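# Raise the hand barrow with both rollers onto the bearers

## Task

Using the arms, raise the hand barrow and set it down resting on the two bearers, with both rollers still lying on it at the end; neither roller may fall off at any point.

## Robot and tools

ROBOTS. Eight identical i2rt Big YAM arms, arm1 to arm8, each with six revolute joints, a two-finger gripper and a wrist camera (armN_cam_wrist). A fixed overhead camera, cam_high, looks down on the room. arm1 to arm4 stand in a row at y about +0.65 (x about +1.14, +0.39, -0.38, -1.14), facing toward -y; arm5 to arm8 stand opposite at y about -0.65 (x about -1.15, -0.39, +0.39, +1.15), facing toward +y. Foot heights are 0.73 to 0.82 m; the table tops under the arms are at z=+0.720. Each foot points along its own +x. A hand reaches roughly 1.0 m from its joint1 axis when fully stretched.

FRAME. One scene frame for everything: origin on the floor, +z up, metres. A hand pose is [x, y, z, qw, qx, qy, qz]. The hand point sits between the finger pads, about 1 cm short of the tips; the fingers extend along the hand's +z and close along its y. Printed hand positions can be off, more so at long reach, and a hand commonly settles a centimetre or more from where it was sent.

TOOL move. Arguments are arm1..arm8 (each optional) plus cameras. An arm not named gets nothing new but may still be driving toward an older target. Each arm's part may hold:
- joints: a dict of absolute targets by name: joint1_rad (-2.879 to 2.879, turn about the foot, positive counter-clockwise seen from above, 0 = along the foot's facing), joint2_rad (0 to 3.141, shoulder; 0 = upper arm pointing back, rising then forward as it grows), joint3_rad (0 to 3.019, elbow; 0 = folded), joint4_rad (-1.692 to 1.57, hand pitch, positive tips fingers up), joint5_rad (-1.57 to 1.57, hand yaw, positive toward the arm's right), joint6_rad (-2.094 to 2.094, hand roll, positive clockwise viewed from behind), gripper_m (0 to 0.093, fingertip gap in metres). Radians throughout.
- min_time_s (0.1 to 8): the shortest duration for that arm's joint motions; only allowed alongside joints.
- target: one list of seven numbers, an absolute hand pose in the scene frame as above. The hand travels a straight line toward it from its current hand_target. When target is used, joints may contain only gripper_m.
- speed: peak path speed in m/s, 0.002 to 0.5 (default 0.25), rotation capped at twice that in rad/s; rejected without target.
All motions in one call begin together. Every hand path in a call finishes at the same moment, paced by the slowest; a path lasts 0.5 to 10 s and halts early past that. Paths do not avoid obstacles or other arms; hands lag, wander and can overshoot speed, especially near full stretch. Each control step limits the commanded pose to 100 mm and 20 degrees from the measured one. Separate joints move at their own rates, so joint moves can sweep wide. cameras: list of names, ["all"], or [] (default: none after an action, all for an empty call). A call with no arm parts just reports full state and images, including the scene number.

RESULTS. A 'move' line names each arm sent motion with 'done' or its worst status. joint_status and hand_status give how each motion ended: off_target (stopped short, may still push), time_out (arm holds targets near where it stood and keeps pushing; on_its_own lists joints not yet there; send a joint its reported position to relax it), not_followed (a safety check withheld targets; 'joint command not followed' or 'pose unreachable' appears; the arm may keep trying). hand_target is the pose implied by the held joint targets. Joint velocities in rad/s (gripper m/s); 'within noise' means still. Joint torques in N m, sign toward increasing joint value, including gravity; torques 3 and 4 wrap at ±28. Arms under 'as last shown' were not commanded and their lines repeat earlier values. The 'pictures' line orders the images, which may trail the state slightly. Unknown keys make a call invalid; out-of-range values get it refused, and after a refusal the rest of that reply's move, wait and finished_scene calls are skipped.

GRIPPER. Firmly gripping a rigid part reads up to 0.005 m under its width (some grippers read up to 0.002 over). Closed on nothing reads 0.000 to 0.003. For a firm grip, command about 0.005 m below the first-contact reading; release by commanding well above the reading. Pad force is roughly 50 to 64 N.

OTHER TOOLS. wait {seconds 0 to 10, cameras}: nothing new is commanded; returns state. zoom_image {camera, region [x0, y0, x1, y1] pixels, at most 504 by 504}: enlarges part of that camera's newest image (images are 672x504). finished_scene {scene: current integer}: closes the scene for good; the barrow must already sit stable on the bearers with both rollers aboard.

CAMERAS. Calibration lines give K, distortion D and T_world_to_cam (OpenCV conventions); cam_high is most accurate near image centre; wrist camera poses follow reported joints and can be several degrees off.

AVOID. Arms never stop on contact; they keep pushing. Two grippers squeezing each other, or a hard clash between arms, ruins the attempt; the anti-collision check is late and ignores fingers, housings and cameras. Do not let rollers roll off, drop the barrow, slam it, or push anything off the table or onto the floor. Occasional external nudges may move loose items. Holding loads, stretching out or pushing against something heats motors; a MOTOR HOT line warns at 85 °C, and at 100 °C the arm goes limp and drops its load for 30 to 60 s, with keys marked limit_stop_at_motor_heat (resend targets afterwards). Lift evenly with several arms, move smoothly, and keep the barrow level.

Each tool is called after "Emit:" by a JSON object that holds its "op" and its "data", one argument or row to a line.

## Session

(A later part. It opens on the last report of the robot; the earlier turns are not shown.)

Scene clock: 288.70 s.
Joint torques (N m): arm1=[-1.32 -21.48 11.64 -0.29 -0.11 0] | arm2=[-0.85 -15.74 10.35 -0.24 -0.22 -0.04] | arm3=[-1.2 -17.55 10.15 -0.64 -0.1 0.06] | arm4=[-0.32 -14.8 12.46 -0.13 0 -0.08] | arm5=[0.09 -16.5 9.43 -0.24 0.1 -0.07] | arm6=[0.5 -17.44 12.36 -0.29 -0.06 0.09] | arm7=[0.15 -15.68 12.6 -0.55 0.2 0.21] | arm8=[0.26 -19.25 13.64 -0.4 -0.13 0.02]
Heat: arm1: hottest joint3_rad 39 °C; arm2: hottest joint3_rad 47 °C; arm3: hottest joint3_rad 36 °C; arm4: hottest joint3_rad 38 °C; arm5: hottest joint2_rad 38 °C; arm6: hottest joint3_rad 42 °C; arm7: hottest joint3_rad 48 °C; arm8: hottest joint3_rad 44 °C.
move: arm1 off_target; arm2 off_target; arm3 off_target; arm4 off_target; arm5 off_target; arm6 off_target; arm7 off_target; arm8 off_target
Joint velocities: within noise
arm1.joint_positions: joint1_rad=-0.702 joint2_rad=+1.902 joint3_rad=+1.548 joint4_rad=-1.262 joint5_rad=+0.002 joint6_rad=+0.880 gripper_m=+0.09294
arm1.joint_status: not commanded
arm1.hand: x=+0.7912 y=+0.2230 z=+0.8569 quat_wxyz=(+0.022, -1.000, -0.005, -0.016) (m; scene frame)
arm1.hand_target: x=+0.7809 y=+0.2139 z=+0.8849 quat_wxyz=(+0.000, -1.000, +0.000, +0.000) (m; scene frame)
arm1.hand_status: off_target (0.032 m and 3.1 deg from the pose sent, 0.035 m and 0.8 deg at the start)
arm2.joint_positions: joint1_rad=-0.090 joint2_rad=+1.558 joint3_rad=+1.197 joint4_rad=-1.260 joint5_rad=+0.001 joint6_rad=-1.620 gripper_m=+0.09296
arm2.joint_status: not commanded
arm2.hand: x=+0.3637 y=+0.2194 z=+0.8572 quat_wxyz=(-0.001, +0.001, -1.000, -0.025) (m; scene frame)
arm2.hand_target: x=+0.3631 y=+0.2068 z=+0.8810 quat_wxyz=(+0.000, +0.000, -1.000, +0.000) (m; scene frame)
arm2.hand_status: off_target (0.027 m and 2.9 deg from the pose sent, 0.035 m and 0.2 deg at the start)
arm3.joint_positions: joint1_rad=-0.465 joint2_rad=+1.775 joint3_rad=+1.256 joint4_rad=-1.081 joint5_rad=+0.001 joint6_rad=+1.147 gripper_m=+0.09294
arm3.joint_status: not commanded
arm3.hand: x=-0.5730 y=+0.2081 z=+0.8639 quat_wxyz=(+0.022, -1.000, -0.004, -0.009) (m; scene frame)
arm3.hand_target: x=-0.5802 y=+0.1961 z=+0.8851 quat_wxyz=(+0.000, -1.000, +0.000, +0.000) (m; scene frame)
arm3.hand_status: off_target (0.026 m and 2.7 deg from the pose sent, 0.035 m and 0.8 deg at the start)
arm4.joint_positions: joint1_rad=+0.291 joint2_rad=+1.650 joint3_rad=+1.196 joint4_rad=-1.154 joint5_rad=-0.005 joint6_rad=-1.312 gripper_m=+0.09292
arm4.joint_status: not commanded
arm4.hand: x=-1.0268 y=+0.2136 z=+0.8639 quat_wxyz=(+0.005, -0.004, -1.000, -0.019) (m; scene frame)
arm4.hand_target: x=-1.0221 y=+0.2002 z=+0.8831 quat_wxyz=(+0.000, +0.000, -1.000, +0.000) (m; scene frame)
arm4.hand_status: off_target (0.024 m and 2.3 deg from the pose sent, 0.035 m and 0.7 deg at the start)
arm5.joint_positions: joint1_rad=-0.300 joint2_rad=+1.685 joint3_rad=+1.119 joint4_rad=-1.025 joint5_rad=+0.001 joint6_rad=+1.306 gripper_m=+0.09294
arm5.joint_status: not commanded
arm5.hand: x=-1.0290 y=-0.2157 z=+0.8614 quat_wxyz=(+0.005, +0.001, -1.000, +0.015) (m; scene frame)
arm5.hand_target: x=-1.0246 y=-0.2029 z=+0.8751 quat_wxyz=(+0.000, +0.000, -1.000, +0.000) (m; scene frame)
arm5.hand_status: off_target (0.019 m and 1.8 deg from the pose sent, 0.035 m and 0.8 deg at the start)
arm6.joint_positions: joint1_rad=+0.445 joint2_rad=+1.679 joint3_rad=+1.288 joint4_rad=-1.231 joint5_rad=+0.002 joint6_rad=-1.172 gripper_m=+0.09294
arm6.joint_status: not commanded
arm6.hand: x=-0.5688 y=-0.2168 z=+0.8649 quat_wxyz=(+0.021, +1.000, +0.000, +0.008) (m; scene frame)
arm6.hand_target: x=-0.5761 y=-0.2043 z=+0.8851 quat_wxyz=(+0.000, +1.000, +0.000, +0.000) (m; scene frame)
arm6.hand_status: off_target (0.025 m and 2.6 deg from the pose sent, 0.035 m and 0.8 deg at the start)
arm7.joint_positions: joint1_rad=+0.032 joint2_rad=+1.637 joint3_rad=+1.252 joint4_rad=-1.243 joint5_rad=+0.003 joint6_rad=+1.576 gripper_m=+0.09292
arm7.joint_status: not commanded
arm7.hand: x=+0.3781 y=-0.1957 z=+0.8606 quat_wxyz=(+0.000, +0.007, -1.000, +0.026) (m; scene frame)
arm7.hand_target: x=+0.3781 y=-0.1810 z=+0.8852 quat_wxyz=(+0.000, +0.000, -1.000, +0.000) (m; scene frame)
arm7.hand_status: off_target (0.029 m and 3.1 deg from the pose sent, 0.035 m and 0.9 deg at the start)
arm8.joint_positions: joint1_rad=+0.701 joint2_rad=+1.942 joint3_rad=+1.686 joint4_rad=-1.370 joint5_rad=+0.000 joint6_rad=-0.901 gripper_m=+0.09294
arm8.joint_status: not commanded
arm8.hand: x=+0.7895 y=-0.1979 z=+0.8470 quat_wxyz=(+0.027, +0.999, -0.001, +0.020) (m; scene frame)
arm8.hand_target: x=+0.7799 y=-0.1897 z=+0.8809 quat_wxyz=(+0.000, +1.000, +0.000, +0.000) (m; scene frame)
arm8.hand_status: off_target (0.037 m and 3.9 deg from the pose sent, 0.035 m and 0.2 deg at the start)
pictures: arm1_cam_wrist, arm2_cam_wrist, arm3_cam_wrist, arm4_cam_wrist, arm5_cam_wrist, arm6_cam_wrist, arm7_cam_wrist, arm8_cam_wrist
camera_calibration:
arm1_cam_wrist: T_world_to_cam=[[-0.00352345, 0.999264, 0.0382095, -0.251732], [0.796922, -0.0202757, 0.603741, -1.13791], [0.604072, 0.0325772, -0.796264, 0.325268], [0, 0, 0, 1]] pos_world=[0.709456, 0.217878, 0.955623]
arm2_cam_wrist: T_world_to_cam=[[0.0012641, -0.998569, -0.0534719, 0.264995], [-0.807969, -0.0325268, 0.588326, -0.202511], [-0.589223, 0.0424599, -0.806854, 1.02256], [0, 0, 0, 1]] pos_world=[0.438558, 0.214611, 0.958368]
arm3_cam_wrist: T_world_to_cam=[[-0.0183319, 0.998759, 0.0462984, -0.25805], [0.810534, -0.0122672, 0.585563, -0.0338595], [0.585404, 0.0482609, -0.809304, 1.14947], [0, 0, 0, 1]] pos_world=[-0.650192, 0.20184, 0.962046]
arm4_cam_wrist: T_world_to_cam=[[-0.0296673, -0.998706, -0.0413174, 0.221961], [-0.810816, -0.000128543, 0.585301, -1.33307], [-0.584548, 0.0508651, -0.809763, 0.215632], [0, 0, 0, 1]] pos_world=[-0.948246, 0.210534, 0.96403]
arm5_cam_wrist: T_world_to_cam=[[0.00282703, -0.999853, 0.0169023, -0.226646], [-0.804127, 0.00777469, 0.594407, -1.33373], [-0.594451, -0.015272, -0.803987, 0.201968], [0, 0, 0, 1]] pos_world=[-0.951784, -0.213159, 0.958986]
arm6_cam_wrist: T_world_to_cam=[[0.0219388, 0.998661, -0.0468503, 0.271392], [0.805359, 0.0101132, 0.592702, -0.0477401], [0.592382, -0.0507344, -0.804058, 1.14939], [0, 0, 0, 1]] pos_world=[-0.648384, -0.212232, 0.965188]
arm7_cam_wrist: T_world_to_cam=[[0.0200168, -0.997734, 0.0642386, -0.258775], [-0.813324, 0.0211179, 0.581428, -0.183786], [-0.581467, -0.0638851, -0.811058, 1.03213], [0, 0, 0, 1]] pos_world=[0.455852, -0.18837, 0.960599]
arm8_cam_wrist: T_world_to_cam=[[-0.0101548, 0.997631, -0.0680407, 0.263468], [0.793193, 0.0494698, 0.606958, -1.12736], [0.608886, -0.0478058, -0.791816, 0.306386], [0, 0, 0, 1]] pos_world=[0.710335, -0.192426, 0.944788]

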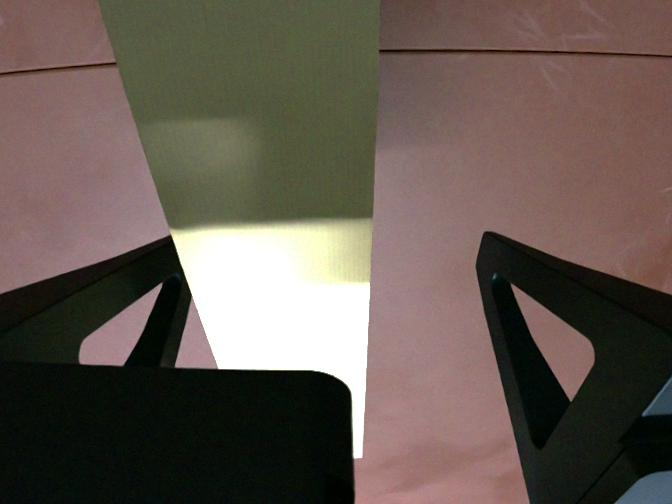

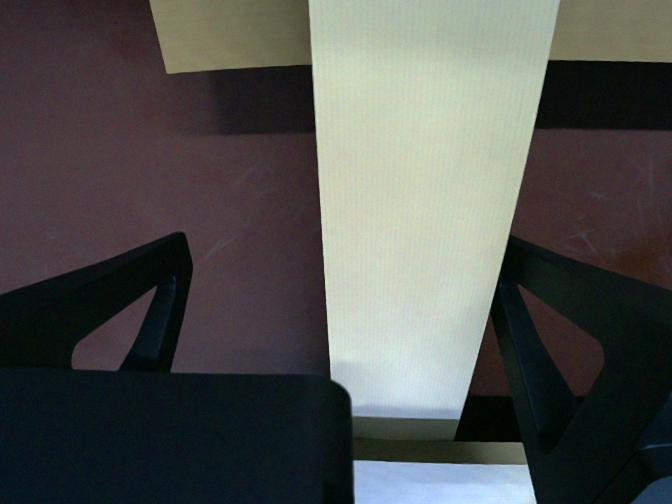

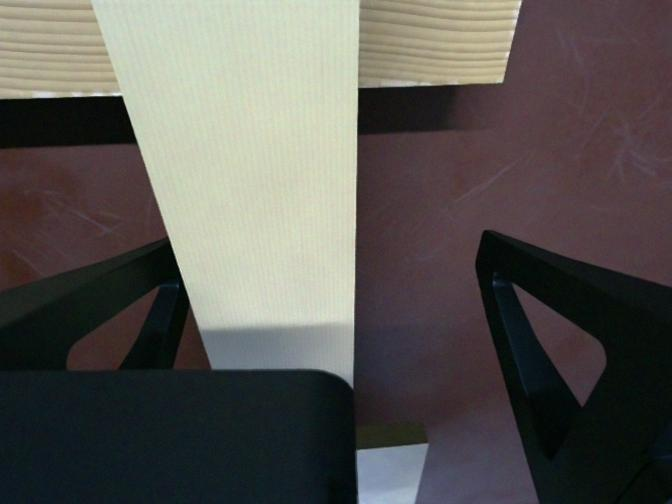

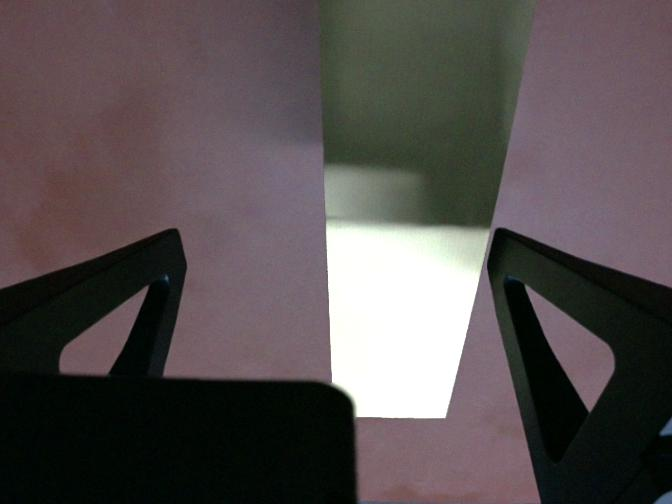

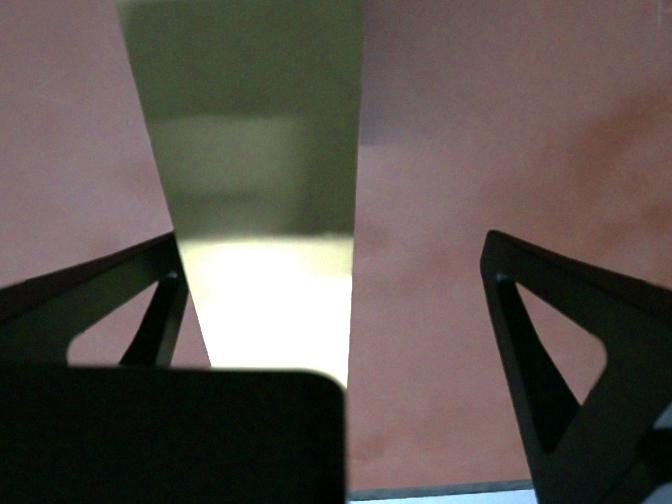

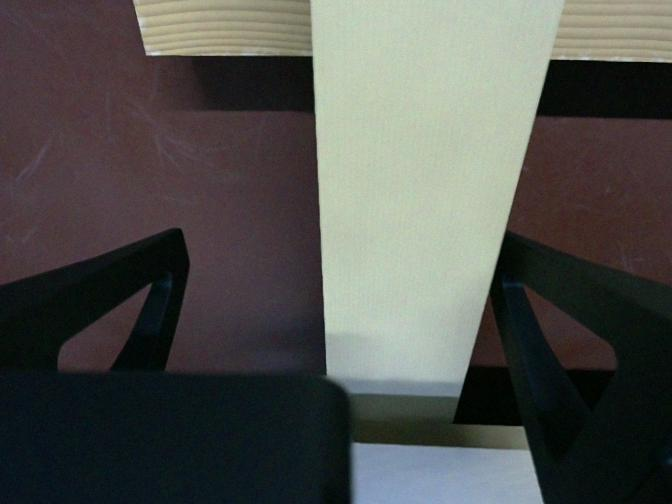

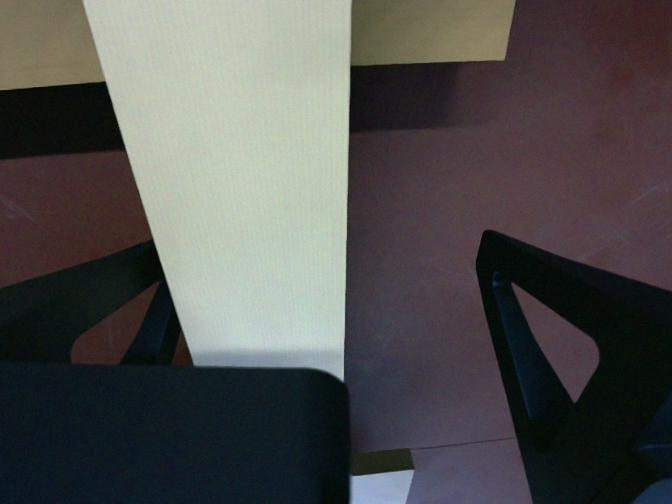

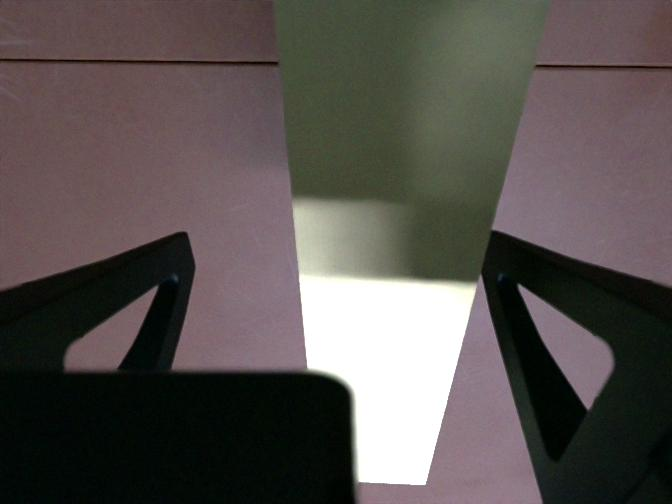

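Emit:
{"op": "move", "data": {
  "arm1": {"target": [0.777, 0.2010, 0.91, 0, 1, 0, 0], "speed": 0.08},
  "arm2": {"target": [0.363, 0.1900, 0.906, 0, 0, 1, 0], "speed": 0.08},
  "arm3": {"target": [-0.5825, 0.1820, 0.91, 0, 1, 0, 0], "speed": 0.08},
  "arm4": {"target": [-1.021, 0.1850, 0.908, 0, 0, 1, 0], "speed": 0.08},
  "arm5": {"target": [-1.0235, -0.1880, 0.9, 0, 0, 1, 0], "speed": 0.08},
  "arm6": {"target": [-0.5785, -0.1890, 0.91, 0, 1, 0, 0], "speed": 0.08},
  "arm7": {"target": [0.378, -0.1630, 0.91, 0, 0, 1, 0], "speed": 0.08},
  "arm8": {"target": [0.776, -0.1760, 0.912, 0, 1, 0, 0], "speed": 0.08},
  "cameras": ["all"]
}}

Scene clock: 299.77 s.
Joint torques (N m): arm1=[-0.21 -20.78 12.38 -0.09 -0.11 0.05] | arm2=[-0.73 -13.33 11.75 -0.23 -0.22 -0.02] | arm3=[-0.62 -17.96 11.4 -0.62 -0.11 0.11] | arm4=[-0.79 -14.33 14.01 -0.16 0.01 -0.13] | arm5=[0.5 -16.79 10.29 -0.21 0.1 -0.01] | arm6=[-0.03 -16.38 12.82 -0.24 -0.04 0.02] | arm7=[0.09 -14.1 13.53 -0.42 0.21 0.2] | arm8=[-0.44 -18.14 16.13 -0.38 -0.12 -0.06]
Heat: arm1: hottest joint3_rad 40 °C; arm2: hottest joint3_rad 49 °C; arm3: hottest joint3_rad 36 °C; arm4: hottest joint3_rad 40 °C; arm5: hottest joint2_rad 38 °C; arm6: hottest joint3_rad 42 °C; arm7: hottest joint3_rad 48 °C; arm8: hottest joint3_rad 44 °C.
move: arm1 off_target; arm2 off_target; arm3 off_target; arm4 off_target; arm5 off_target; arm6 off_target; arm7 off_target; arm8 off_target
Joint velocities: within noise
arm1.joint_positions: joint1_rad=-0.702 joint2_rad=+1.902 joint3_rad=+1.628 joint4_rad=-1.336 joint5_rad=+0.001 joint6_rad=+0.884 gripper_m=+0.09294
arm1.joint_status: not commanded
arm1.hand: x=+0.7841 y=+0.2140 z=+0.8860 quat_wxyz=(+0.019, -1.000, -0.003, -0.013) (m; scene frame)
arm1.hand_target: x=+0.7776 y=+0.2018 z=+0.9101 quat_wxyz=(+0.000, -1.000, +0.000, +0.000) (m; scene frame)
arm1.hand_status: off_target (0.028 m and 2.7 deg from the pose sent, 0.059 m and 3.1 deg at the start)
arm2.joint_positions: joint1_rad=-0.090 joint2_rad=+1.558 joint3_rad=+1.275 joint4_rad=-1.332 joint5_rad=+0.001 joint6_rad=-1.620 gripper_m=+0.09297
arm2.joint_status: not commanded
arm2.hand: x=+0.3632 y=+0.2083 z=+0.8855 quat_wxyz=(+0.000, +0.001, -1.000, -0.022) (m; scene frame)
arm2.hand_target: x=+0.3631 y=+0.1912 z=+0.9061 quat_wxyz=(+0.000, +0.000, -1.000, +0.000) (m; scene frame)
arm2.hand_status: off_target (0.028 m and 2.5 deg from the pose sent, 0.057 m and 2.9 deg at the start)
arm3.joint_positions: joint1_rad=-0.465 joint2_rad=+1.775 joint3_rad=+1.321 joint4_rad=-1.155 joint5_rad=+0.001 joint6_rad=+1.147 gripper_m=+0.09294
arm3.joint_status: not commanded
arm3.hand: x=-0.5770 y=+0.1990 z=+0.8858 quat_wxyz=(+0.026, -1.000, -0.004, -0.011) (m; scene frame)
arm3.hand_target: x=-0.5821 y=+0.1829 z=+0.9103 quat_wxyz=(+0.000, -1.000, +0.000, +0.000) (m; scene frame)
arm3.hand_status: off_target (0.030 m and 3.2 deg from the pose sent, 0.054 m and 2.7 deg at the start)
arm4.joint_positions: joint1_rad=+0.291 joint2_rad=+1.650 joint3_rad=+1.266 joint4_rad=-1.226 joint5_rad=-0.005 joint6_rad=-1.312 gripper_m=+0.09292
arm4.joint_status: not commanded
arm4.hand: x=-1.0242 y=+0.2038 z=+0.8883 quat_wxyz=(+0.006, -0.004, -1.000, -0.021) (m; scene frame)
arm4.hand_target: x=-1.0212 y=+0.1860 z=+0.9083 quat_wxyz=(+0.000, +0.000, -1.000, +0.001) (m; scene frame)
arm4.hand_status: off_target (0.027 m and 2.5 deg from the pose sent, 0.053 m and 2.3 deg at the start)
arm5.joint_positions: joint1_rad=-0.300 joint2_rad=+1.685 joint3_rad=+1.189 joint4_rad=-1.100 joint5_rad=+0.001 joint6_rad=+1.306 gripper_m=+0.09294
arm5.joint_status: not commanded
arm5.hand: x=-1.0257 y=-0.2039 z=+0.8841 quat_wxyz=(+0.006, +0.001, -1.000, +0.018) (m; scene frame)
arm5.hand_target: x=-1.0237 y=-0.1886 z=+0.9001 quat_wxyz=(+0.000, +0.000, -1.000, +0.000) (m; scene frame)
arm5.hand_status: off_target (0.023 m and 2.1 deg from the pose sent, 0.048 m and 1.8 deg at the start)
arm6.joint_positions: joint1_rad=+0.445 joint2_rad=+1.679 joint3_rad=+1.376 joint4_rad=-1.304 joint5_rad=+0.002 joint6_rad=-1.172 gripper_m=+0.09294
arm6.joint_status: not commanded
arm6.hand: x=-0.5745 y=-0.2030 z=+0.8963 quat_wxyz=(+0.014, +1.000, +0.000, +0.005) (m; scene frame)
arm6.hand_target: x=-0.5782 y=-0.1896 z=+0.9101 quat_wxyz=(+0.000, +1.000, +0.000, +0.000) (m; scene frame)
arm6.hand_status: off_target (0.020 m and 1.7 deg from the pose sent, 0.054 m and 2.6 deg at the start)
arm7.joint_positions: joint1_rad=+0.032 joint2_rad=+1.637 joint3_rad=+1.344 joint4_rad=-1.316 joint5_rad=+0.003 joint6_rad=+1.576 gripper_m=+0.09293
arm7.joint_status: not commanded
arm7.hand: x=+0.3780 y=-0.1796 z=+0.8936 quat_wxyz=(+0.000, +0.007, -1.000, +0.017) (m; scene frame)
arm7.hand_target: x=+0.3781 y=-0.1638 z=+0.9102 quat_wxyz=(+0.000, +0.000, -1.000, -0.001) (m; scene frame)
arm7.hand_status: off_target (0.023 m and 2.1 deg from the pose sent, 0.059 m and 3.1 deg at the start)
arm8.joint_positions: joint1_rad=+0.701 joint2_rad=+1.942 joint3_rad=+1.768 joint4_rad=-1.461 joint5_rad=+0.001 joint6_rad=-0.901 gripper_m=+0.09294
arm8.joint_status: not commanded
arm8.hand: x=+0.7866 y=-0.1940 z=+0.8776 quat_wxyz=(+0.030, +0.999, -0.001, +0.023) (m; scene frame)
arm8.hand_target: x=+0.7774 y=-0.1778 z=+0.9123 quat_wxyz=(+0.000, +1.000, +0.000, +0.000) (m; scene frame)
arm8.hand_status: off_target (0.040 m and 4.4 deg from the pose sent, 0.070 m and 3.9 deg at the start)
pictures: arm1_cam_wrist, arm2_cam_wrist, arm3_cam_wrist, arm4_cam_wrist, arm5_cam_wrist, arm6_cam_wrist, arm7_cam_wrist, arm8_cam_wrist, cam_high
camera_calibration:
arm1_cam_wrist: T_world_to_cam=[[0.0000564114, 0.999463, 0.0327779, -0.241914], [0.799397, -0.0197382, 0.600479, -1.1492], [0.600803, 0.0261687, -0.798968, 0.359377], [0, 0, 0, 1]] pos_world=[0.702765, 0.209697, 0.985131]
arm2_cam_wrist: T_world_to_cam=[[0.00125511, -0.998897, -0.0469487, 0.24977], [-0.807816, -0.028686, 0.588736, -0.221157], [-0.589433, 0.037187, -0.806961, 1.04681], [0, 0, 0, 1]] pos_world=[0.438058, 0.204223, 0.986667]
arm3_cam_wrist: T_world_to_cam=[[-0.0184985, 0.998357, 0.0542325, -0.257177], [0.808412, -0.0169824, 0.588373, -0.0463857], [0.588327, 0.0547262, -0.806769, 1.16811], [0, 0, 0, 1]] pos_world=[-0.654491, 0.192041, 0.983637]
arm4_cam_wrist: T_world_to_cam=[[-0.0297124, -0.998583, -0.044151, 0.215582], [-0.810399, -0.00179067, 0.585876, -1.34489], [-0.585125, 0.0531877, -0.809197, 0.235759], [0, 0, 0, 1]] pos_world=[-0.945544, 0.200329, 0.988234]
arm5_cam_wrist: T_world_to_cam=[[0.00288489, -0.999743, 0.0224778, -0.220042], [-0.803295, 0.0110705, 0.595479, -1.34413], [-0.595574, -0.0197742, -0.803057, 0.219467], [0, 0, 0, 1]] pos_world=[-0.948386, -0.200766, 0.981589]
arm6_cam_wrist: T_world_to_cam=[[0.021685, 0.999211, -0.0332593, 0.24704], [0.808764, 0.00202436, 0.58813, -0.0575744], [0.587734, -0.0396526, -0.808082, 1.18196], [0, 0, 0, 1]] pos_world=[-0.653472, -0.199861, 0.997201]
arm7_cam_wrist: T_world_to_cam=[[0.0200552, -0.998744, 0.0459247, -0.228638], [-0.813106, 0.0104353, 0.582022, -0.205915], [-0.58177, -0.0490142, -0.811875, 1.0633], [0, 0, 0, 1]] pos_world=[0.455753, -0.174085, 0.993617]
arm8_cam_wrist: T_world_to_cam=[[-0.00984955, 0.997152, -0.0747779, 0.267153], [0.78969, 0.053632, 0.611158, -1.14398], [0.613427, -0.0530317, -0.787969, 0.324716], [0, 0, 0, 1]] pos_world=[0.706828, -0.187818, 0.974992]

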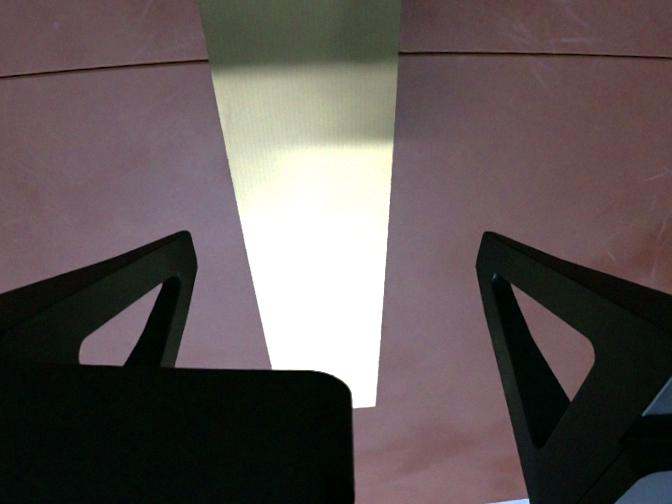

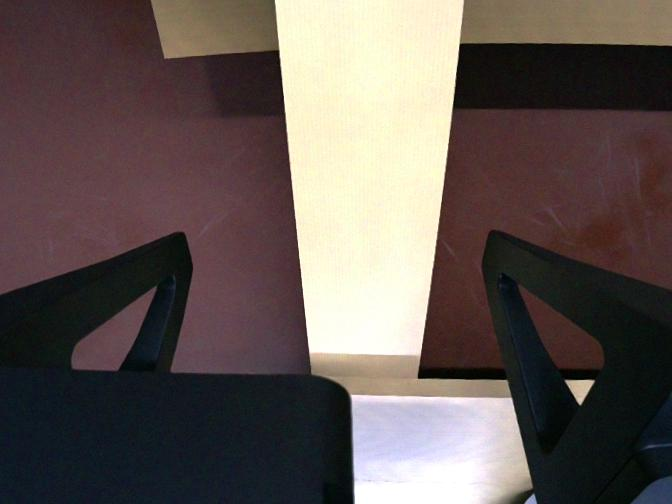

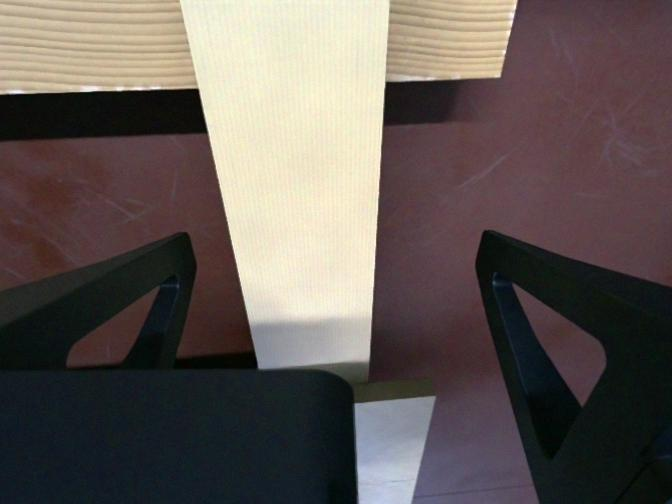

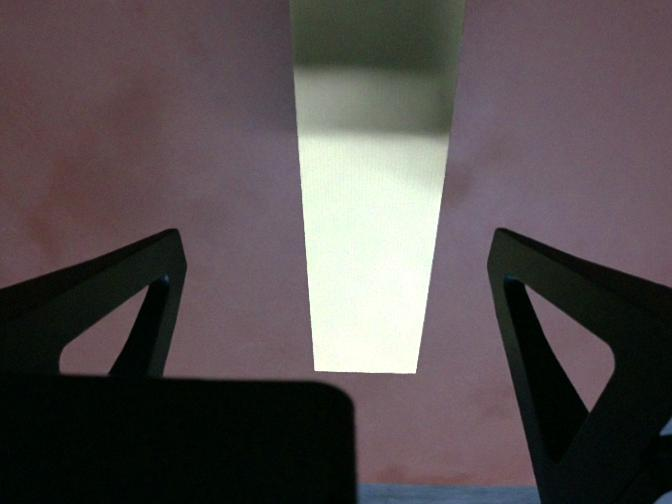

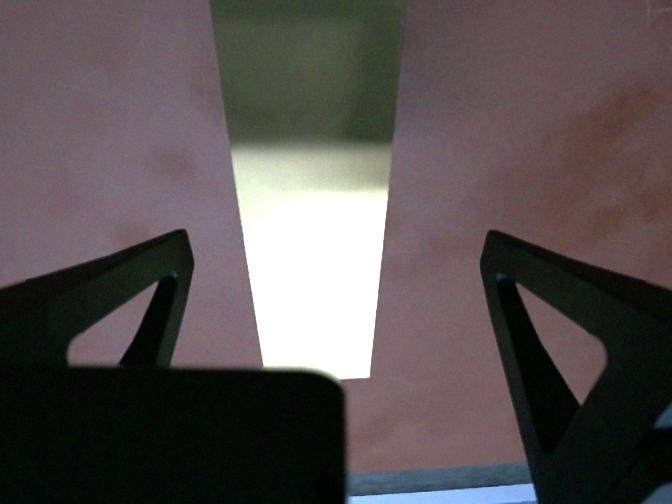

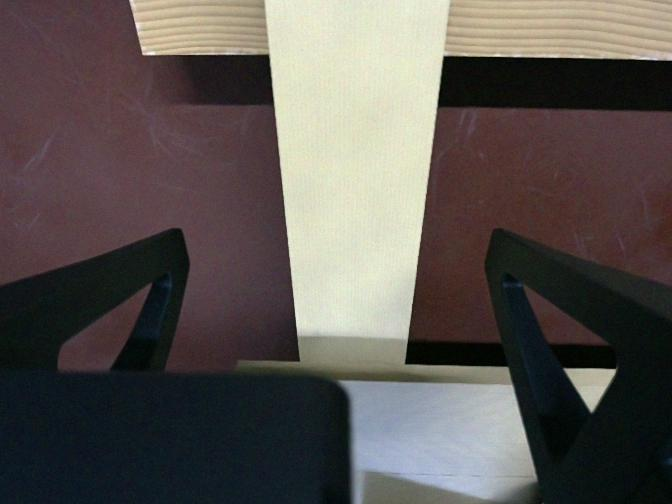

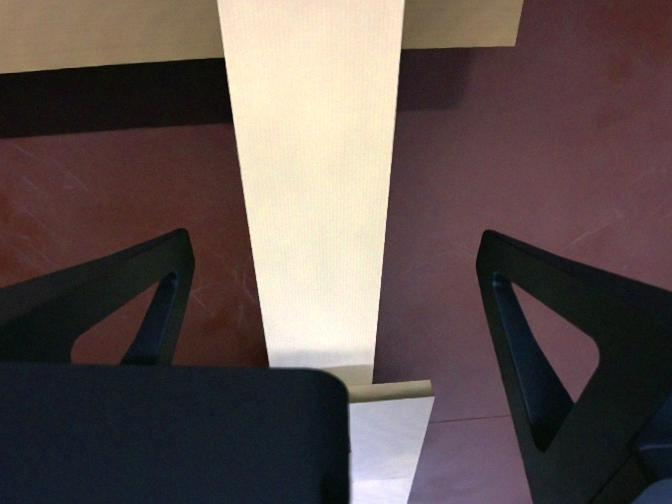

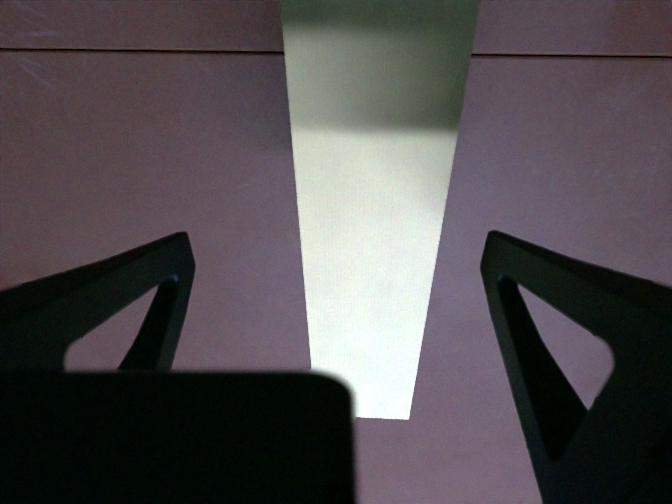

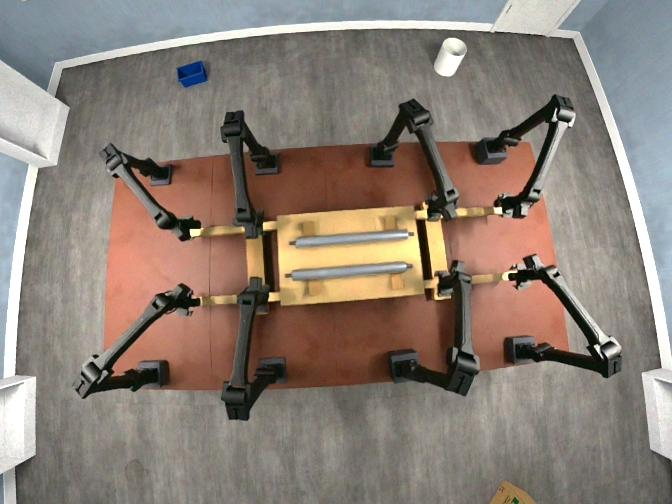

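Emit:
{"op": "move", "data": {
  "arm1": {"target": [0.777, 0.2090, 0.975, 0, 1, 0, 0], "speed": 0.12},
  "arm2": {"target": [0.363, 0.1980, 0.975, 0, 0, 1, 0], "speed": 0.12},
  "arm3": {"target": [-0.5825, 0.1890, 0.975, 0, 1, 0, 0], "speed": 0.12},
  "arm4": {"target": [-1.021, 0.1930, 0.975, 0, 0, 1, 0], "speed": 0.12},
  "arm5": {"target": [-1.0235, -0.1940, 0.97, 0, 0, 1, 0], "speed": 0.12},
  "arm6": {"target": [-0.5785, -0.1960, 0.98, 0, 1, 0, 0], "speed": 0.12},
  "arm7": {"target": [0.378, -0.1710, 0.98, 0, 0, 1, 0], "speed": 0.12},
  "arm8": {"target": [0.776, -0.1830, 0.97, 0, 1, 0, 0], "speed": 0.12},
  "cameras": ["cam_high", "arm2_cam_wrist", "arm3_cam_wrist", "arm6_cam_wrist", "arm7_cam_wrist"]
}}

Scene clock: 304.13 s.
Joint torques (N m): arm1=[-1.32 -20.78 12.75 -0.21 -0.09 -0.07] | arm2=[-0.79 -14.51 12.05 -0.28 -0.22 -0.03] | arm3=[-1.08 -17.32 12.11 -0.65 -0.1 0.07] | arm4=[-0.56 -14.21 14.56 -0.2 0.01 -0.1] | arm5=[0.32 -16.09 10.99 -0.27 0.09 -0.03] | arm6=[0.56 -16.91 13.18 -0.25 -0.06 0.07] | arm7=[-0.03 -15.38 13.89 -0.64 0.19 0.22] | arm8=[0.21 -18.55 16.38 -0.38 -0.14 0.01]
Heat: arm1: hottest joint3_rad 41 °C; arm2: hottest joint3_rad 50 °C; arm3: hottest joint3_rad 36 °C; arm4: hottest joint3_rad 41 °C; arm5: hottest joint2_rad 39 °C; arm6: hottest joint3_rad 43 °C; arm7: hottest joint3_rad 49 °C; arm8: hottest joint3_rad 46 °C.
move: arm1 off_target; arm2 off_target; arm3 off_target; arm4 off_target; arm5 off_target; arm6 off_target; arm7 off_target; arm8 off_target
Joint velocities: within noise
arm1.joint_positions: joint1_rad=-0.702 joint2_rad=+1.859 joint3_rad=+1.737 joint4_rad=-1.487 joint5_rad=+0.001 joint6_rad=+0.884 gripper_m=+0.09294
arm1.joint_status: not commanded
arm1.hand: x=+0.7860 y=+0.2161 z=+0.9503 quat_wxyz=(+0.019, -1.000, -0.003, -0.014) (m; scene frame)
arm1.hand_target: x=+0.7776 y=+0.2099 z=+0.9750 quat_wxyz=(+0.000, -1.000, +0.000, +0.000) (m; scene frame)
arm1.hand_status: off_target (0.027 m and 2.8 deg from the pose sent, 0.089 m and 2.7 deg at the start)
arm2.joint_positions: joint1_rad=-0.090 joint2_rad=+1.528 joint3_rad=+1.404 joint4_rad=-1.507 joint5_rad=+0.001 joint6_rad=-1.620 gripper_m=+0.09297
arm2.joint_status: not commanded
arm2.hand: x=+0.3634 y=+0.2118 z=+0.9468 quat_wxyz=(-0.001, +0.001, -1.000, -0.030) (m; scene frame)
arm2.hand_target: x=+0.3631 y=+0.1994 z=+0.9749 quat_wxyz=(+0.000, +0.000, -1.000, +0.000) (m; scene frame)
arm2.hand_status: off_target (0.031 m and 3.5 deg from the pose sent, 0.090 m and 2.5 deg at the start)
arm3.joint_positions: joint1_rad=-0.465 joint2_rad=+1.702 joint3_rad=+1.403 joint4_rad=-1.310 joint5_rad=+0.001 joint6_rad=+1.147 gripper_m=+0.09294
arm3.joint_status: not commanded
arm3.hand: x=-0.5756 y=+0.2022 z=+0.9505 quat_wxyz=(+0.025, -1.000, -0.004, -0.011) (m; scene frame)
arm3.hand_target: x=-0.5821 y=+0.1900 z=+0.9751 quat_wxyz=(+0.000, -1.000, +0.000, +0.000) (m; scene frame)
arm3.hand_status: off_target (0.029 m and 3.2 deg from the pose sent, 0.090 m and 3.2 deg at the start)
arm4.joint_positions: joint1_rad=+0.291 joint2_rad=+1.592 joint3_rad=+1.369 joint4_rad=-1.393 joint5_rad=-0.005 joint6_rad=-1.312 gripper_m=+0.09292
arm4.joint_status: not commanded
arm4.hand: x=-1.0250 y=+0.2085 z=+0.9519 quat_wxyz=(+0.007, -0.004, -1.000, -0.023) (m; scene frame)
arm4.hand_target: x=-1.0213 y=+0.1942 z=+0.9750 quat_wxyz=(+0.000, +0.000, -1.000, +0.000) (m; scene frame)
arm4.hand_status: off_target (0.028 m and 2.8 deg from the pose sent, 0.088 m and 2.5 deg at the start)
arm5.joint_positions: joint1_rad=-0.300 joint2_rad=+1.601 joint3_rad=+1.280 joint4_rad=-1.274 joint5_rad=+0.001 joint6_rad=+1.306 gripper_m=+0.09294
arm5.joint_status: not commanded
arm5.hand: x=-1.0265 y=-0.2074 z=+0.9534 quat_wxyz=(+0.006, +0.001, -1.000, +0.017) (m; scene frame)
arm5.hand_target: x=-1.0237 y=-0.1947 z=+0.9700 quat_wxyz=(+0.000, +0.000, -1.000, +0.000) (m; scene frame)
arm5.hand_status: off_target (0.021 m and 2.1 deg from the pose sent, 0.086 m and 2.1 deg at the start)
arm6.joint_positions: joint1_rad=+0.445 joint2_rad=+1.640 joint3_rad=+1.501 joint4_rad=-1.477 joint5_rad=+0.002 joint6_rad=-1.172 gripper_m=+0.09294
arm6.joint_status: not commanded
arm6.hand: x=-0.5731 y=-0.2059 z=+0.9615 quat_wxyz=(+0.018, +1.000, +0.000, +0.007) (m; scene frame)
arm6.hand_target: x=-0.5782 y=-0.1966 z=+0.9800 quat_wxyz=(+0.000, +1.000, +0.000, +0.000) (m; scene frame)
arm6.hand_status: off_target (0.022 m and 2.2 deg from the pose sent, 0.084 m and 1.7 deg at the start)
arm7.joint_positions: joint1_rad=+0.032 joint2_rad=+1.605 joint3_rad=+1.468 joint4_rad=-1.491 joint5_rad=+0.003 joint6_rad=+1.576 gripper_m=+0.09293
arm7.joint_status: not commanded
arm7.hand: x=+0.3782 y=-0.1837 z=+0.9546 quat_wxyz=(+0.000, +0.007, -1.000, +0.027) (m; scene frame)
arm7.hand_target: x=+0.3781 y=-0.1722 z=+0.9800 quat_wxyz=(+0.000, +0.000, -1.000, +0.000) (m; scene frame)
arm7.hand_status: off_target (0.028 m and 3.1 deg from the pose sent, 0.087 m and 2.1 deg at the start)
arm8.joint_positions: joint1_rad=+0.701 joint2_rad=+1.926 joint3_rad=+1.884 joint4_rad=-1.601 joint5_rad=+0.001 joint6_rad=-0.901 gripper_m=+0.09294
arm8.joint_status: not commanded
arm8.hand: x=+0.7874 y=-0.1948 z=+0.9314 quat_wxyz=(+0.033, +0.999, -0.001, +0.025) (m; scene frame)
arm8.hand_target: x=+0.7776 y=-0.1851 z=+0.9699 quat_wxyz=(+0.000, +1.000, +0.000, +0.000) (m; scene frame)
arm8.hand_status: off_target (0.042 m and 4.8 deg from the pose sent, 0.094 m and 4.4 deg at the start)
pictures: arm2_cam_wrist, arm3_cam_wrist, arm6_cam_wrist, arm7_cam_wrist, cam_high
camera_calibration:
arm2_cam_wrist: T_world_to_cam=[[0.00132946, -0.997991, -0.0633487, 0.271377], [-0.808252, -0.0383744, 0.587585, -0.253665], [-0.588835, 0.0504206, -0.806679, 1.09291], [0, 0, 0, 1]] pos_world=[0.438157, 0.205992, 1.04787]
arm3_cam_wrist: T_world_to_cam=[[-0.0185834, 0.998393, 0.0535388, -0.263188], [0.808612, -0.0164866, 0.588112, -0.0853048], [0.588049, 0.0542212, -0.807006, 1.21942], [0, 0, 0, 1]] pos_world=[-0.652991, 0.195241, 1.04834]
arm6_cam_wrist: T_world_to_cam=[[0.021854, 0.998909, -0.041263, 0.259806], [0.806758, 0.00675644, 0.590843, -0.0998536], [0.590477, -0.0462015, -0.805731, 1.23165], [0, 0, 0, 1]] pos_world=[-0.652379, -0.201944, 1.06209]
arm7_cam_wrist: T_world_to_cam=[[0.0200312, -0.99771, 0.0645976, -0.253117], [-0.81333, 0.0213146, 0.581412, -0.238501], [-0.581458, -0.0641856, -0.811041, 1.10904], [0, 0, 0, 1]] pos_world=[0.455952, -0.17627, 1.0545]

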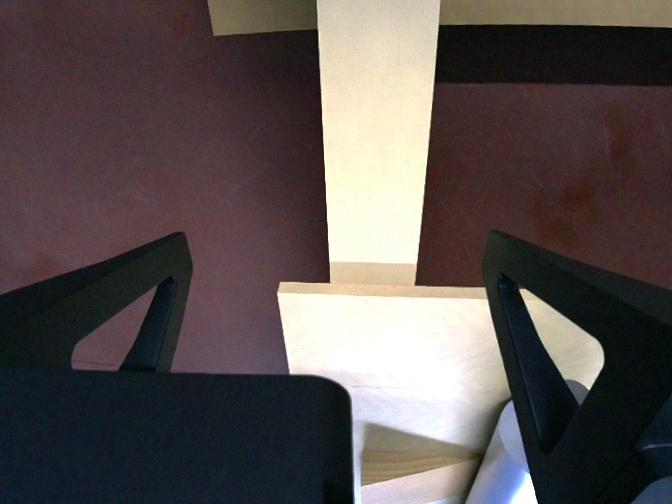

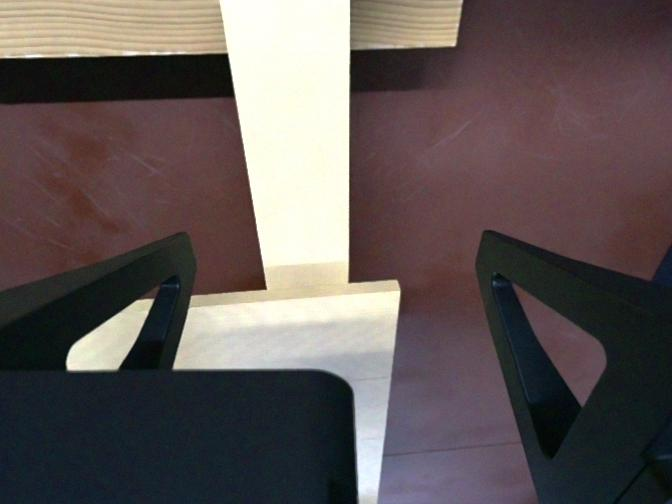

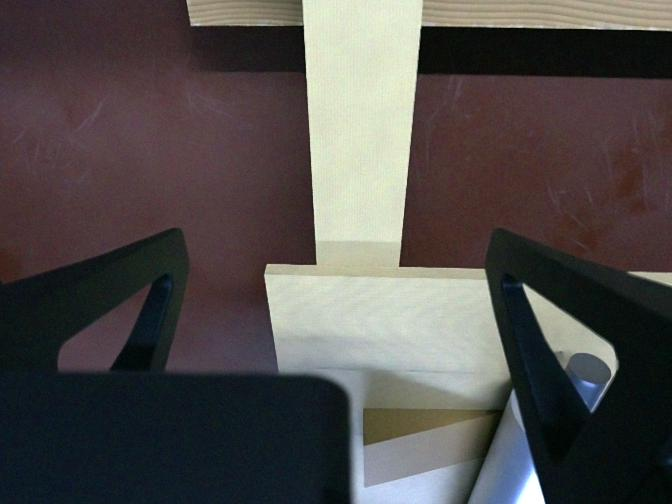

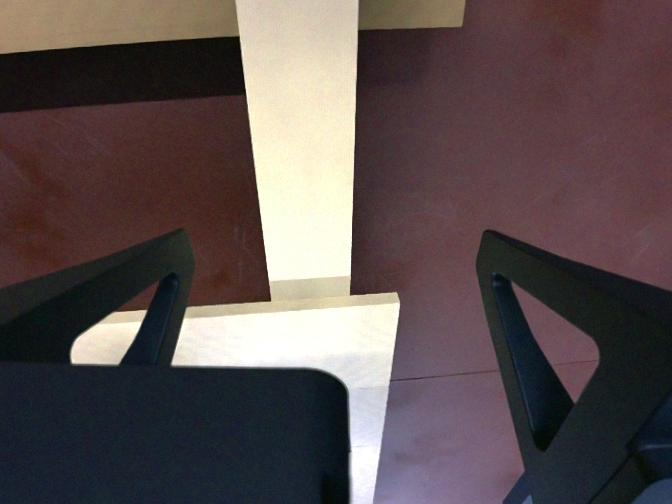

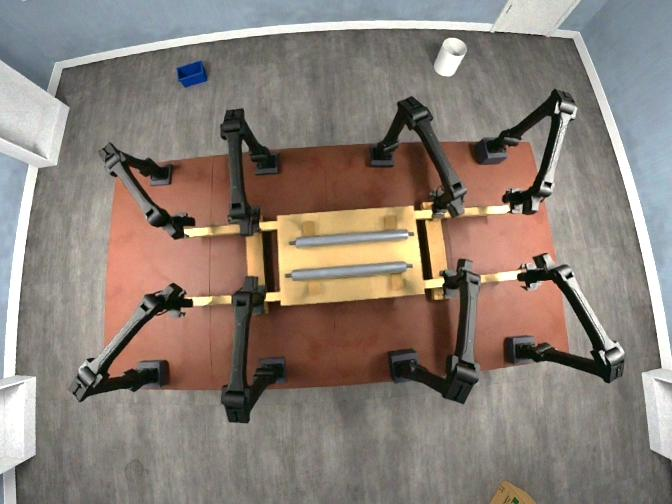

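Emit:
{"op": "finished_scene", "data": {
  "scene": 2
}}

The scene is finished: the task was done.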